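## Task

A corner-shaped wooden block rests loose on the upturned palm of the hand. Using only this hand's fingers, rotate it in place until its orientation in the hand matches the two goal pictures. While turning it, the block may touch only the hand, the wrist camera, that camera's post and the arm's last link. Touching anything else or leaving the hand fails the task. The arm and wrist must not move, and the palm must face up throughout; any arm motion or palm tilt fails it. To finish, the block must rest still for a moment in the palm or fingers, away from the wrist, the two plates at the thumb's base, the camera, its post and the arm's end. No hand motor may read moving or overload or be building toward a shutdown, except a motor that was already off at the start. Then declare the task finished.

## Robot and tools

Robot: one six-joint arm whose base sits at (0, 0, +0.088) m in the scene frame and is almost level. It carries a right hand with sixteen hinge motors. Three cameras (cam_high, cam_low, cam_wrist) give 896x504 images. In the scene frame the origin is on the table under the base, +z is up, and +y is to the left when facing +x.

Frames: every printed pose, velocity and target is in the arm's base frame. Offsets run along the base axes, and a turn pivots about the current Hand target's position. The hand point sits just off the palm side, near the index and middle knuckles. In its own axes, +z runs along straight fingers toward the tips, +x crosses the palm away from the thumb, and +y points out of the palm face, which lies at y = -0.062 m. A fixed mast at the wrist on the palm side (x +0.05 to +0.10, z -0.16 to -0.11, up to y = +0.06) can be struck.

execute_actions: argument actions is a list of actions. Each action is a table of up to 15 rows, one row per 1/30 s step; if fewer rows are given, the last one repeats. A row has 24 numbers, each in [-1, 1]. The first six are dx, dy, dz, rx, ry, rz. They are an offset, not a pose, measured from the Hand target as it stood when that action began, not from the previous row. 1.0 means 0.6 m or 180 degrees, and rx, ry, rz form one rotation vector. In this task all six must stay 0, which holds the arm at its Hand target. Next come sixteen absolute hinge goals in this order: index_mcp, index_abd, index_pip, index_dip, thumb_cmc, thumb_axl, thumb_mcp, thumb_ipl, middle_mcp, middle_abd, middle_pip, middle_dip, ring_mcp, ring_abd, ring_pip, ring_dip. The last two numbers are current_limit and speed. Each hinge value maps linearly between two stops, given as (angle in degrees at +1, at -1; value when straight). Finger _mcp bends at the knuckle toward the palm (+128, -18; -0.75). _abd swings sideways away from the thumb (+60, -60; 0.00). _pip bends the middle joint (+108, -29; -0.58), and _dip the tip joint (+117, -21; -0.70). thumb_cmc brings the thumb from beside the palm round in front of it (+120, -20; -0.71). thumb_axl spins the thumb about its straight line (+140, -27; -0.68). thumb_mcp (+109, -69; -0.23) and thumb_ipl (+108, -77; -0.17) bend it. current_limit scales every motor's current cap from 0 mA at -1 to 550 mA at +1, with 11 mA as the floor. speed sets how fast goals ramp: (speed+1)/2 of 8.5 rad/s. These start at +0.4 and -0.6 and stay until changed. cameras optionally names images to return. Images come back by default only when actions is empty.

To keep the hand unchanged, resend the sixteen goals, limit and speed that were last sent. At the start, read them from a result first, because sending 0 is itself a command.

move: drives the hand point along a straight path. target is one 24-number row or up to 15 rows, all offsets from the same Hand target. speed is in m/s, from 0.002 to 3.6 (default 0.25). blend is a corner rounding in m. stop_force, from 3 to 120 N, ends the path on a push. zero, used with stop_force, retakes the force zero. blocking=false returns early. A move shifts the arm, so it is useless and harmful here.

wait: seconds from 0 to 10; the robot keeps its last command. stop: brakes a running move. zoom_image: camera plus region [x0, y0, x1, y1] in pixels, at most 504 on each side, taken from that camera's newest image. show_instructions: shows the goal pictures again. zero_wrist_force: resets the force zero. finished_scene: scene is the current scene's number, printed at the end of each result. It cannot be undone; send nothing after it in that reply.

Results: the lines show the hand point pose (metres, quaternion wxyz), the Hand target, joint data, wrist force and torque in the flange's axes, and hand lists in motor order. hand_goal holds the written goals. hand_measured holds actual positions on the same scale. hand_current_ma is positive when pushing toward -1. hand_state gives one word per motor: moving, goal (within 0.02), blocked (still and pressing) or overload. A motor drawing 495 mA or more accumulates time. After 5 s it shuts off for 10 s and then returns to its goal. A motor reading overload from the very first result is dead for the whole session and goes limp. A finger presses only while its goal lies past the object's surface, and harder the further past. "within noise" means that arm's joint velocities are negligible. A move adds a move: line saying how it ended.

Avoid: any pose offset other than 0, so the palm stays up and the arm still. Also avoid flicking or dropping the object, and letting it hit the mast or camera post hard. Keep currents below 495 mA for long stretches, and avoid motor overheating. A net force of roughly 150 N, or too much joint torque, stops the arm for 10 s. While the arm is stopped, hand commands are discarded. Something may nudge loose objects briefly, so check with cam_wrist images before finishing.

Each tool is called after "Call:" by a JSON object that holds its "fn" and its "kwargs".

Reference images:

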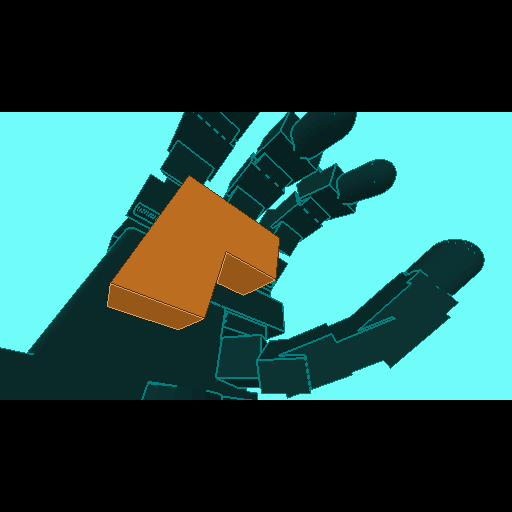

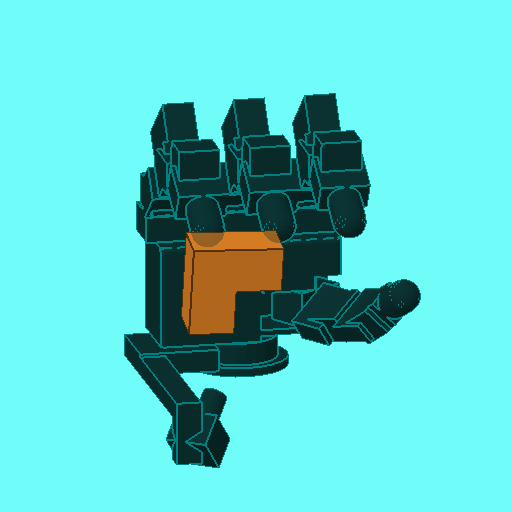

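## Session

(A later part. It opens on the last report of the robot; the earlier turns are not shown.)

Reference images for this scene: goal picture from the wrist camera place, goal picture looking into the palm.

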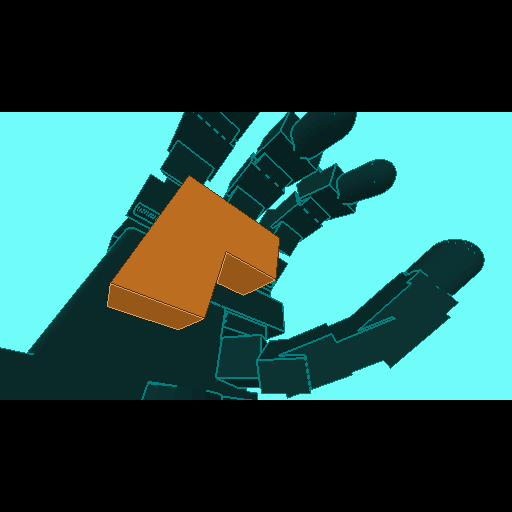

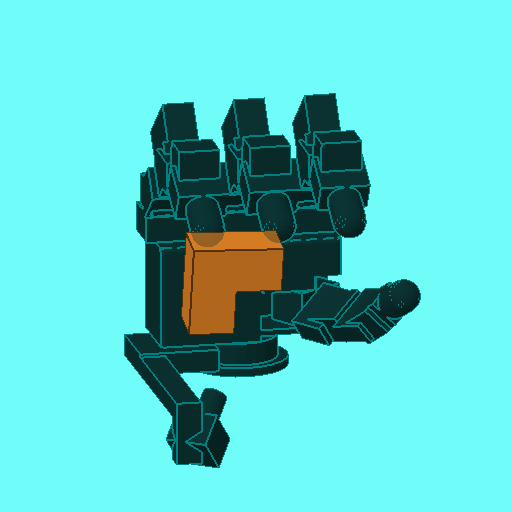

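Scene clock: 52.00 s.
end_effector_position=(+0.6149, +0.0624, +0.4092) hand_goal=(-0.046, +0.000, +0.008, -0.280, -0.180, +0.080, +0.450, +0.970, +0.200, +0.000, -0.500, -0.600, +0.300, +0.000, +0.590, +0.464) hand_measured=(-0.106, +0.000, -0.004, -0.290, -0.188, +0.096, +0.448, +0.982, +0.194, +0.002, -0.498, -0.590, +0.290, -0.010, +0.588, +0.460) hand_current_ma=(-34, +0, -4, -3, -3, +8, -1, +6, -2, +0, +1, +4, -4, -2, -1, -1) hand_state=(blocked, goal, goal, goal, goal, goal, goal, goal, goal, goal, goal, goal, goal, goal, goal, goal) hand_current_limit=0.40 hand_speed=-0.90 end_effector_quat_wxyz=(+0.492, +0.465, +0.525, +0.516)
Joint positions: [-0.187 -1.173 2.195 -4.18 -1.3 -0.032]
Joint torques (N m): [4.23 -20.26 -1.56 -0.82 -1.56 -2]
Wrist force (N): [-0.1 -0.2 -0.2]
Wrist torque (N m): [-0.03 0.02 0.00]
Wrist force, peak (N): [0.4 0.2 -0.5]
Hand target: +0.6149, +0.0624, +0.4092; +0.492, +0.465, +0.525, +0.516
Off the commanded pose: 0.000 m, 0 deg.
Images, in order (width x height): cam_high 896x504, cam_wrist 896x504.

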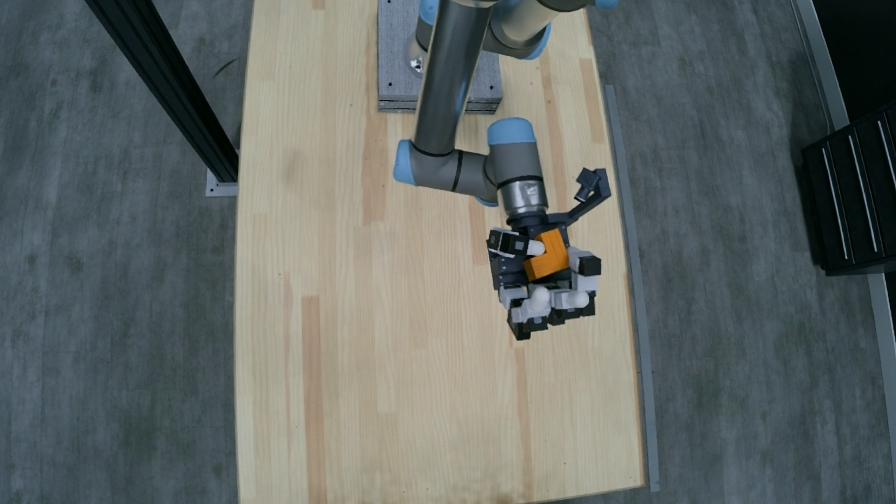

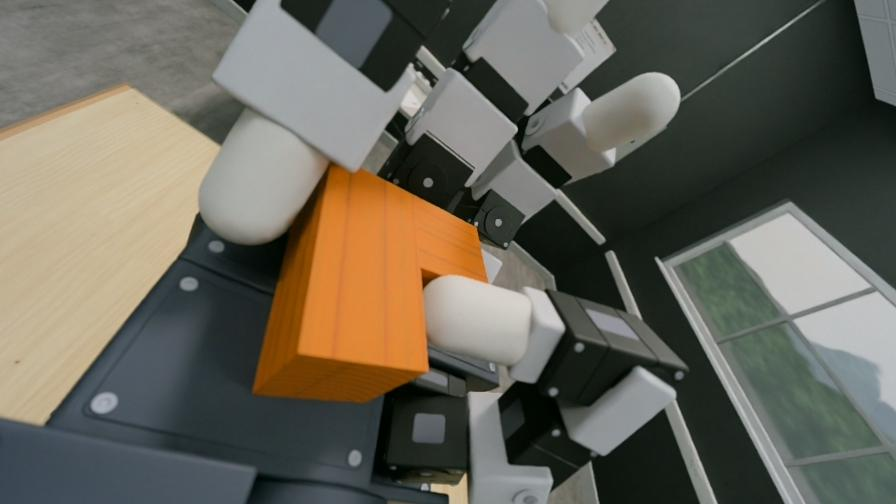

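Call:
{"fn": "execute_actions", "kwargs": {"actions": [[[0,0,0,0,0,0,-0.046,0,0.008,-0.280,-0.18,0.12,-0.1,0.97,0.3,0,-0.5,-0.6,0.3,0,0.591,0.464,0.4,-0.7]],[[0,0,0,0,0,0,-0.046,0,0.008,-0.280,-0.18,0.4,-0.1,0.97,0.52,0,-0.5,-0.6,0.3,0,0.591,0.464,0.4,-0.8]]], "cameras": ["cam_high","cam_wrist"]}}

Call:
{"fn": "zoom_image", "kwargs": {"camera": "cam_high", "region": [470, 140, 650, 350]}}

Scene clock: 53.80 s.
end_effector_position=(+0.6149, +0.0624, +0.4092) hand_goal=(-0.046, +0.000, +0.008, -0.280, -0.180, +0.400, -0.100, +0.970, +0.520, +0.000, -0.500, -0.600, +0.300, +0.000, +0.590, +0.464) hand_measured=(-0.106, +0.000, -0.004, -0.290, -0.188, +0.390, -0.096, +0.982, +0.508, +0.002, -0.498, -0.590, +0.290, -0.010, +0.588, +0.460) hand_current_ma=(-34, +0, -4, -3, -3, -4, +2, +6, -5, +0, +1, +4, -4, -2, -1, -1) hand_state=(blocked, goal, goal, goal, goal, goal, goal, goal, goal, goal, goal, goal, goal, goal, goal, goal) hand_current_limit=0.40 hand_speed=-0.80 end_effector_quat_wxyz=(+0.492, +0.465, +0.525, +0.516)
Joint positions: [-0.187 -1.173 2.195 -4.18 -1.3 -0.032]
Joint torques (N m): [4.34 -19.9 -1.81 -0.69 -1.53 -1.87]
Wrist force (N): [0.0 -0.1 -0.2]
Wrist torque (N m): [-0.05 0.01 0.02]
Wrist force, peak (N): [0.2 -0.5 -0.7]
Hand target: +0.6149, +0.0624, +0.4092; +0.492, +0.465, +0.525, +0.516
Off the commanded pose: 0.000 m, 0 deg.
Images, in order (width x height): cam_high 896x504, cam_wrist 896x504.

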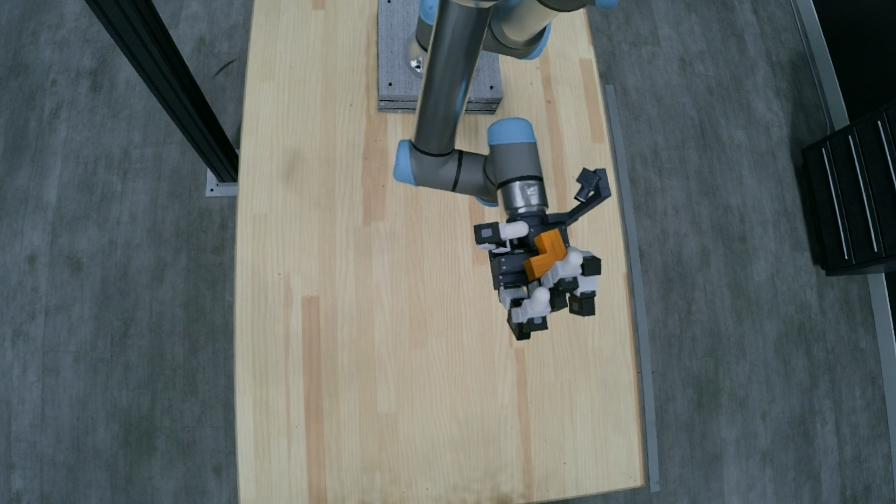

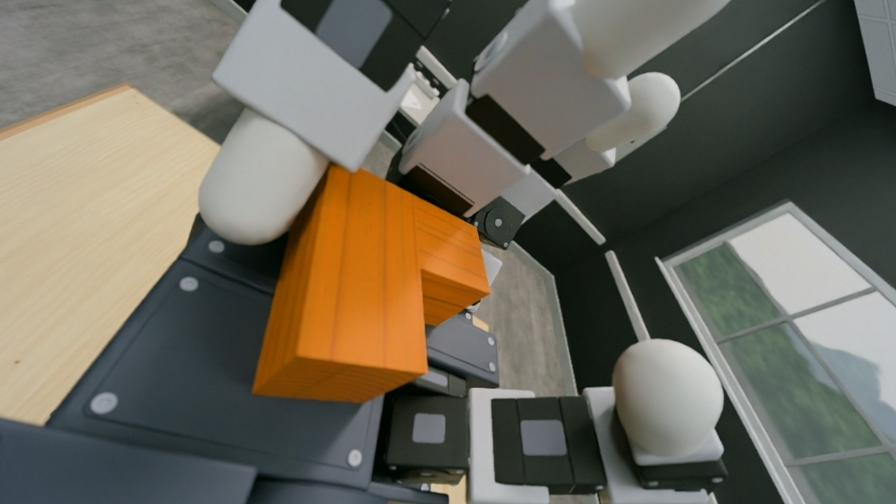

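Scaled by 2.400 from the camera's 896x504 image, which has a finer 1280x720 frame.

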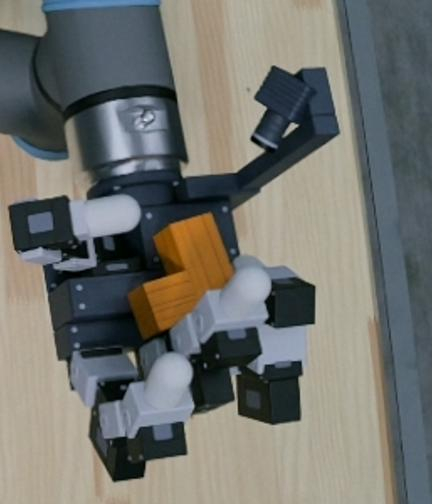

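Not yet touching; thumb clear. Continue in small steps.

Call:
{"fn": "execute_actions", "kwargs": {"actions": [[[0,0,0,0,0,0,-0.046,0,0.008,-0.280,-0.18,0.4,-0.1,0.97,0.66,0,-0.5,-0.6,0.3,0,0.591,0.464,0.4,-0.88]]], "cameras": ["cam_high","cam_wrist"]}}

Call:
{"fn": "zoom_image", "kwargs": {"camera": "cam_high", "region": [470, 140, 650, 350]}}

Scene clock: 54.67 s.
end_effector_position=(+0.6149, +0.0624, +0.4092) hand_goal=(-0.046, +0.000, +0.008, -0.280, -0.180, +0.400, -0.100, +0.970, +0.660, +0.000, -0.500, -0.600, +0.300, +0.000, +0.590, +0.464) hand_measured=(-0.106, +0.000, -0.004, -0.290, -0.188, +0.390, -0.096, +0.982, +0.650, +0.002, -0.498, -0.590, +0.290, -0.010, +0.588, +0.460) hand_current_ma=(-34, +0, -4, -3, -3, -4, +2, +6, -4, +0, +1, +4, -4, -2, -1, -1) hand_state=(blocked, goal, goal, goal, goal, goal, goal, goal, goal, goal, goal, goal, goal, goal, goal, goal) hand_current_limit=0.40 hand_speed=-0.88 end_effector_quat_wxyz=(+0.492, +0.465, +0.525, +0.516)
Joint positions: [-0.187 -1.173 2.195 -4.18 -1.3 -0.032]
Joint torques (N m): [4.37 -20.49 -1.61 -0.71 -1.44 -2]
Wrist force (N): [-0.1 0.1 -0.4]
Wrist torque (N m): [-0.03 0.01 0.02]
Wrist force, peak (N): [0.5 0.2 -0.3]
Hand target: +0.6149, +0.0624, +0.4092; +0.492, +0.465, +0.525, +0.516
Off the commanded pose: 0.000 m, 0 deg.
Images, in order (width x height): cam_high 896x504, cam_wrist 896x504.

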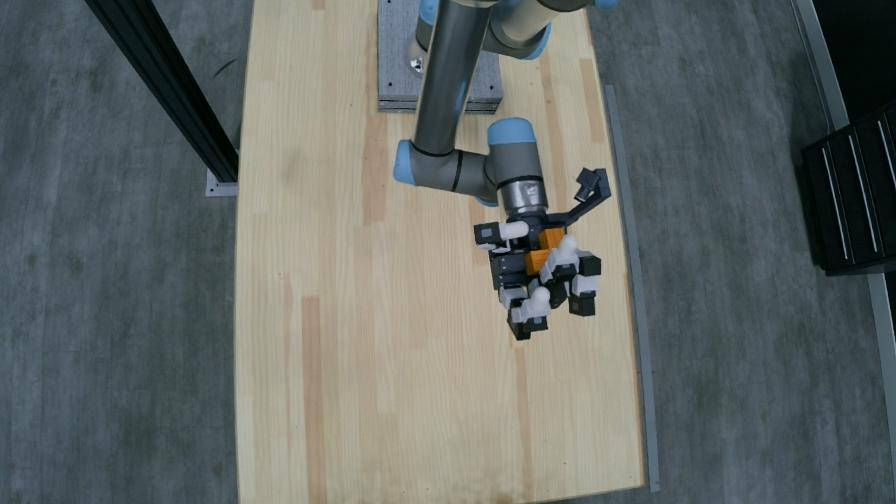

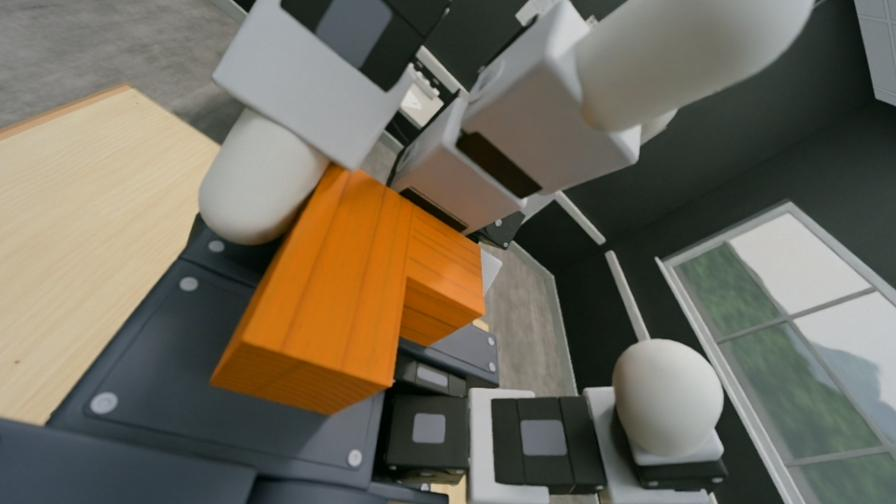

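Scaled by 2.400 from the camera's 896x504 image, which has a finer 1280x720 frame.

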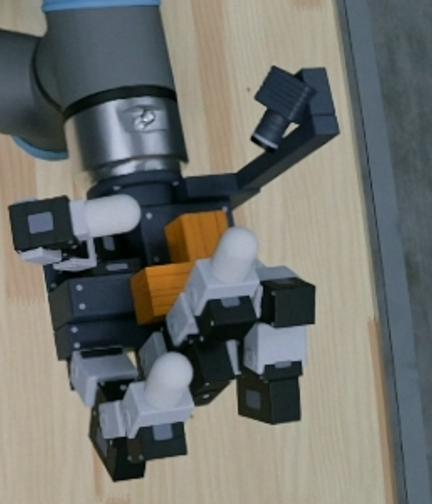

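Call:
{"fn": "wait", "kwargs": {"seconds": 1, "cameras": ["cam_wrist"]}}

Scene clock: 55.97 s.
end_effector_position=(+0.6149, +0.0624, +0.4092) hand_goal=(-0.046, +0.000, +0.008, -0.280, -0.180, +0.400, -0.100, +0.970, +0.660, +0.000, -0.500, -0.600, +0.300, +0.000, +0.590, +0.464) hand_measured=(-0.106, +0.000, -0.004, -0.290, -0.188, +0.390, -0.096, +0.982, +0.650, +0.002, -0.498, -0.590, +0.290, -0.010, +0.588, +0.460) hand_current_ma=(-34, +0, -4, -3, -3, -4, +2, +6, -4, +0, +1, +4, -4, -2, -1, -1) hand_state=(blocked, goal, goal, goal, goal, goal, goal, goal, goal, goal, goal, goal, goal, goal, goal, goal) hand_current_limit=0.40 hand_speed=-0.88 end_effector_quat_wxyz=(+0.492, +0.465, +0.525, +0.516)
Joint positions: [-0.187 -1.173 2.195 -4.18 -1.3 -0.032]
Joint torques (N m): [4.54 -21.01 -1.56 -0.71 -1.45 -1.93]
Wrist force (N): [0.1 0.1 -0.1]
Wrist torque (N m): [-0.05 -0.02 0.04]
Wrist force, peak (N): [-0.1 -0.2 -0.5]
Hand target: +0.6149, +0.0624, +0.4092; +0.492, +0.465, +0.525, +0.516
Off the commanded pose: 0.000 m, 0 deg.
wait: 1.00 s; at rest from the start
Images, in order (width x height): cam_wrist 896x504.

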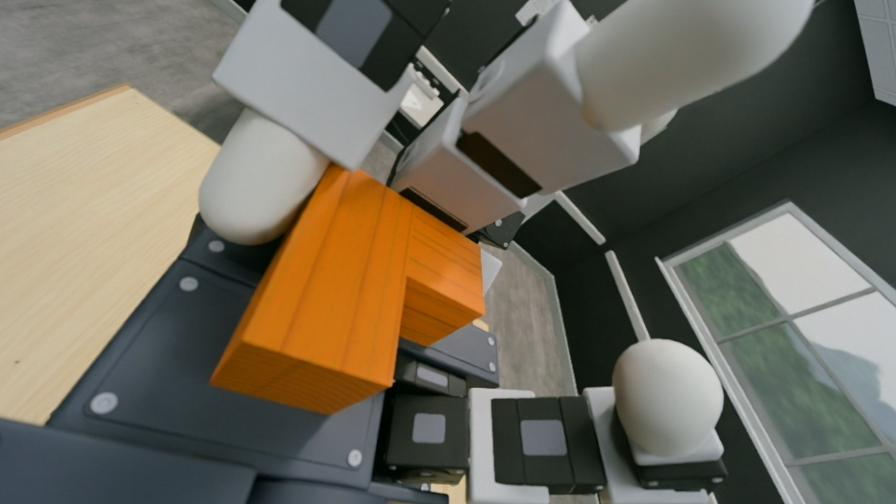

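Call:
{"fn": "zoom_image", "kwargs": {"camera": "cam_wrist", "region": [320, 230, 540, 500]}}

Scaled by 1.867 from the camera's 896x504 image, which has a finer 1280x720 frame.

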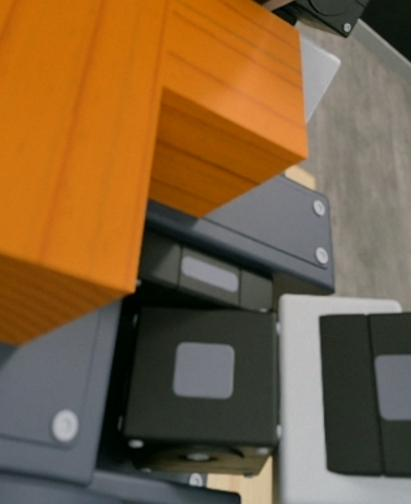

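Call:
{"fn": "finished_scene", "kwargs": {"scene": 2}}

The scene is finished: the task was done.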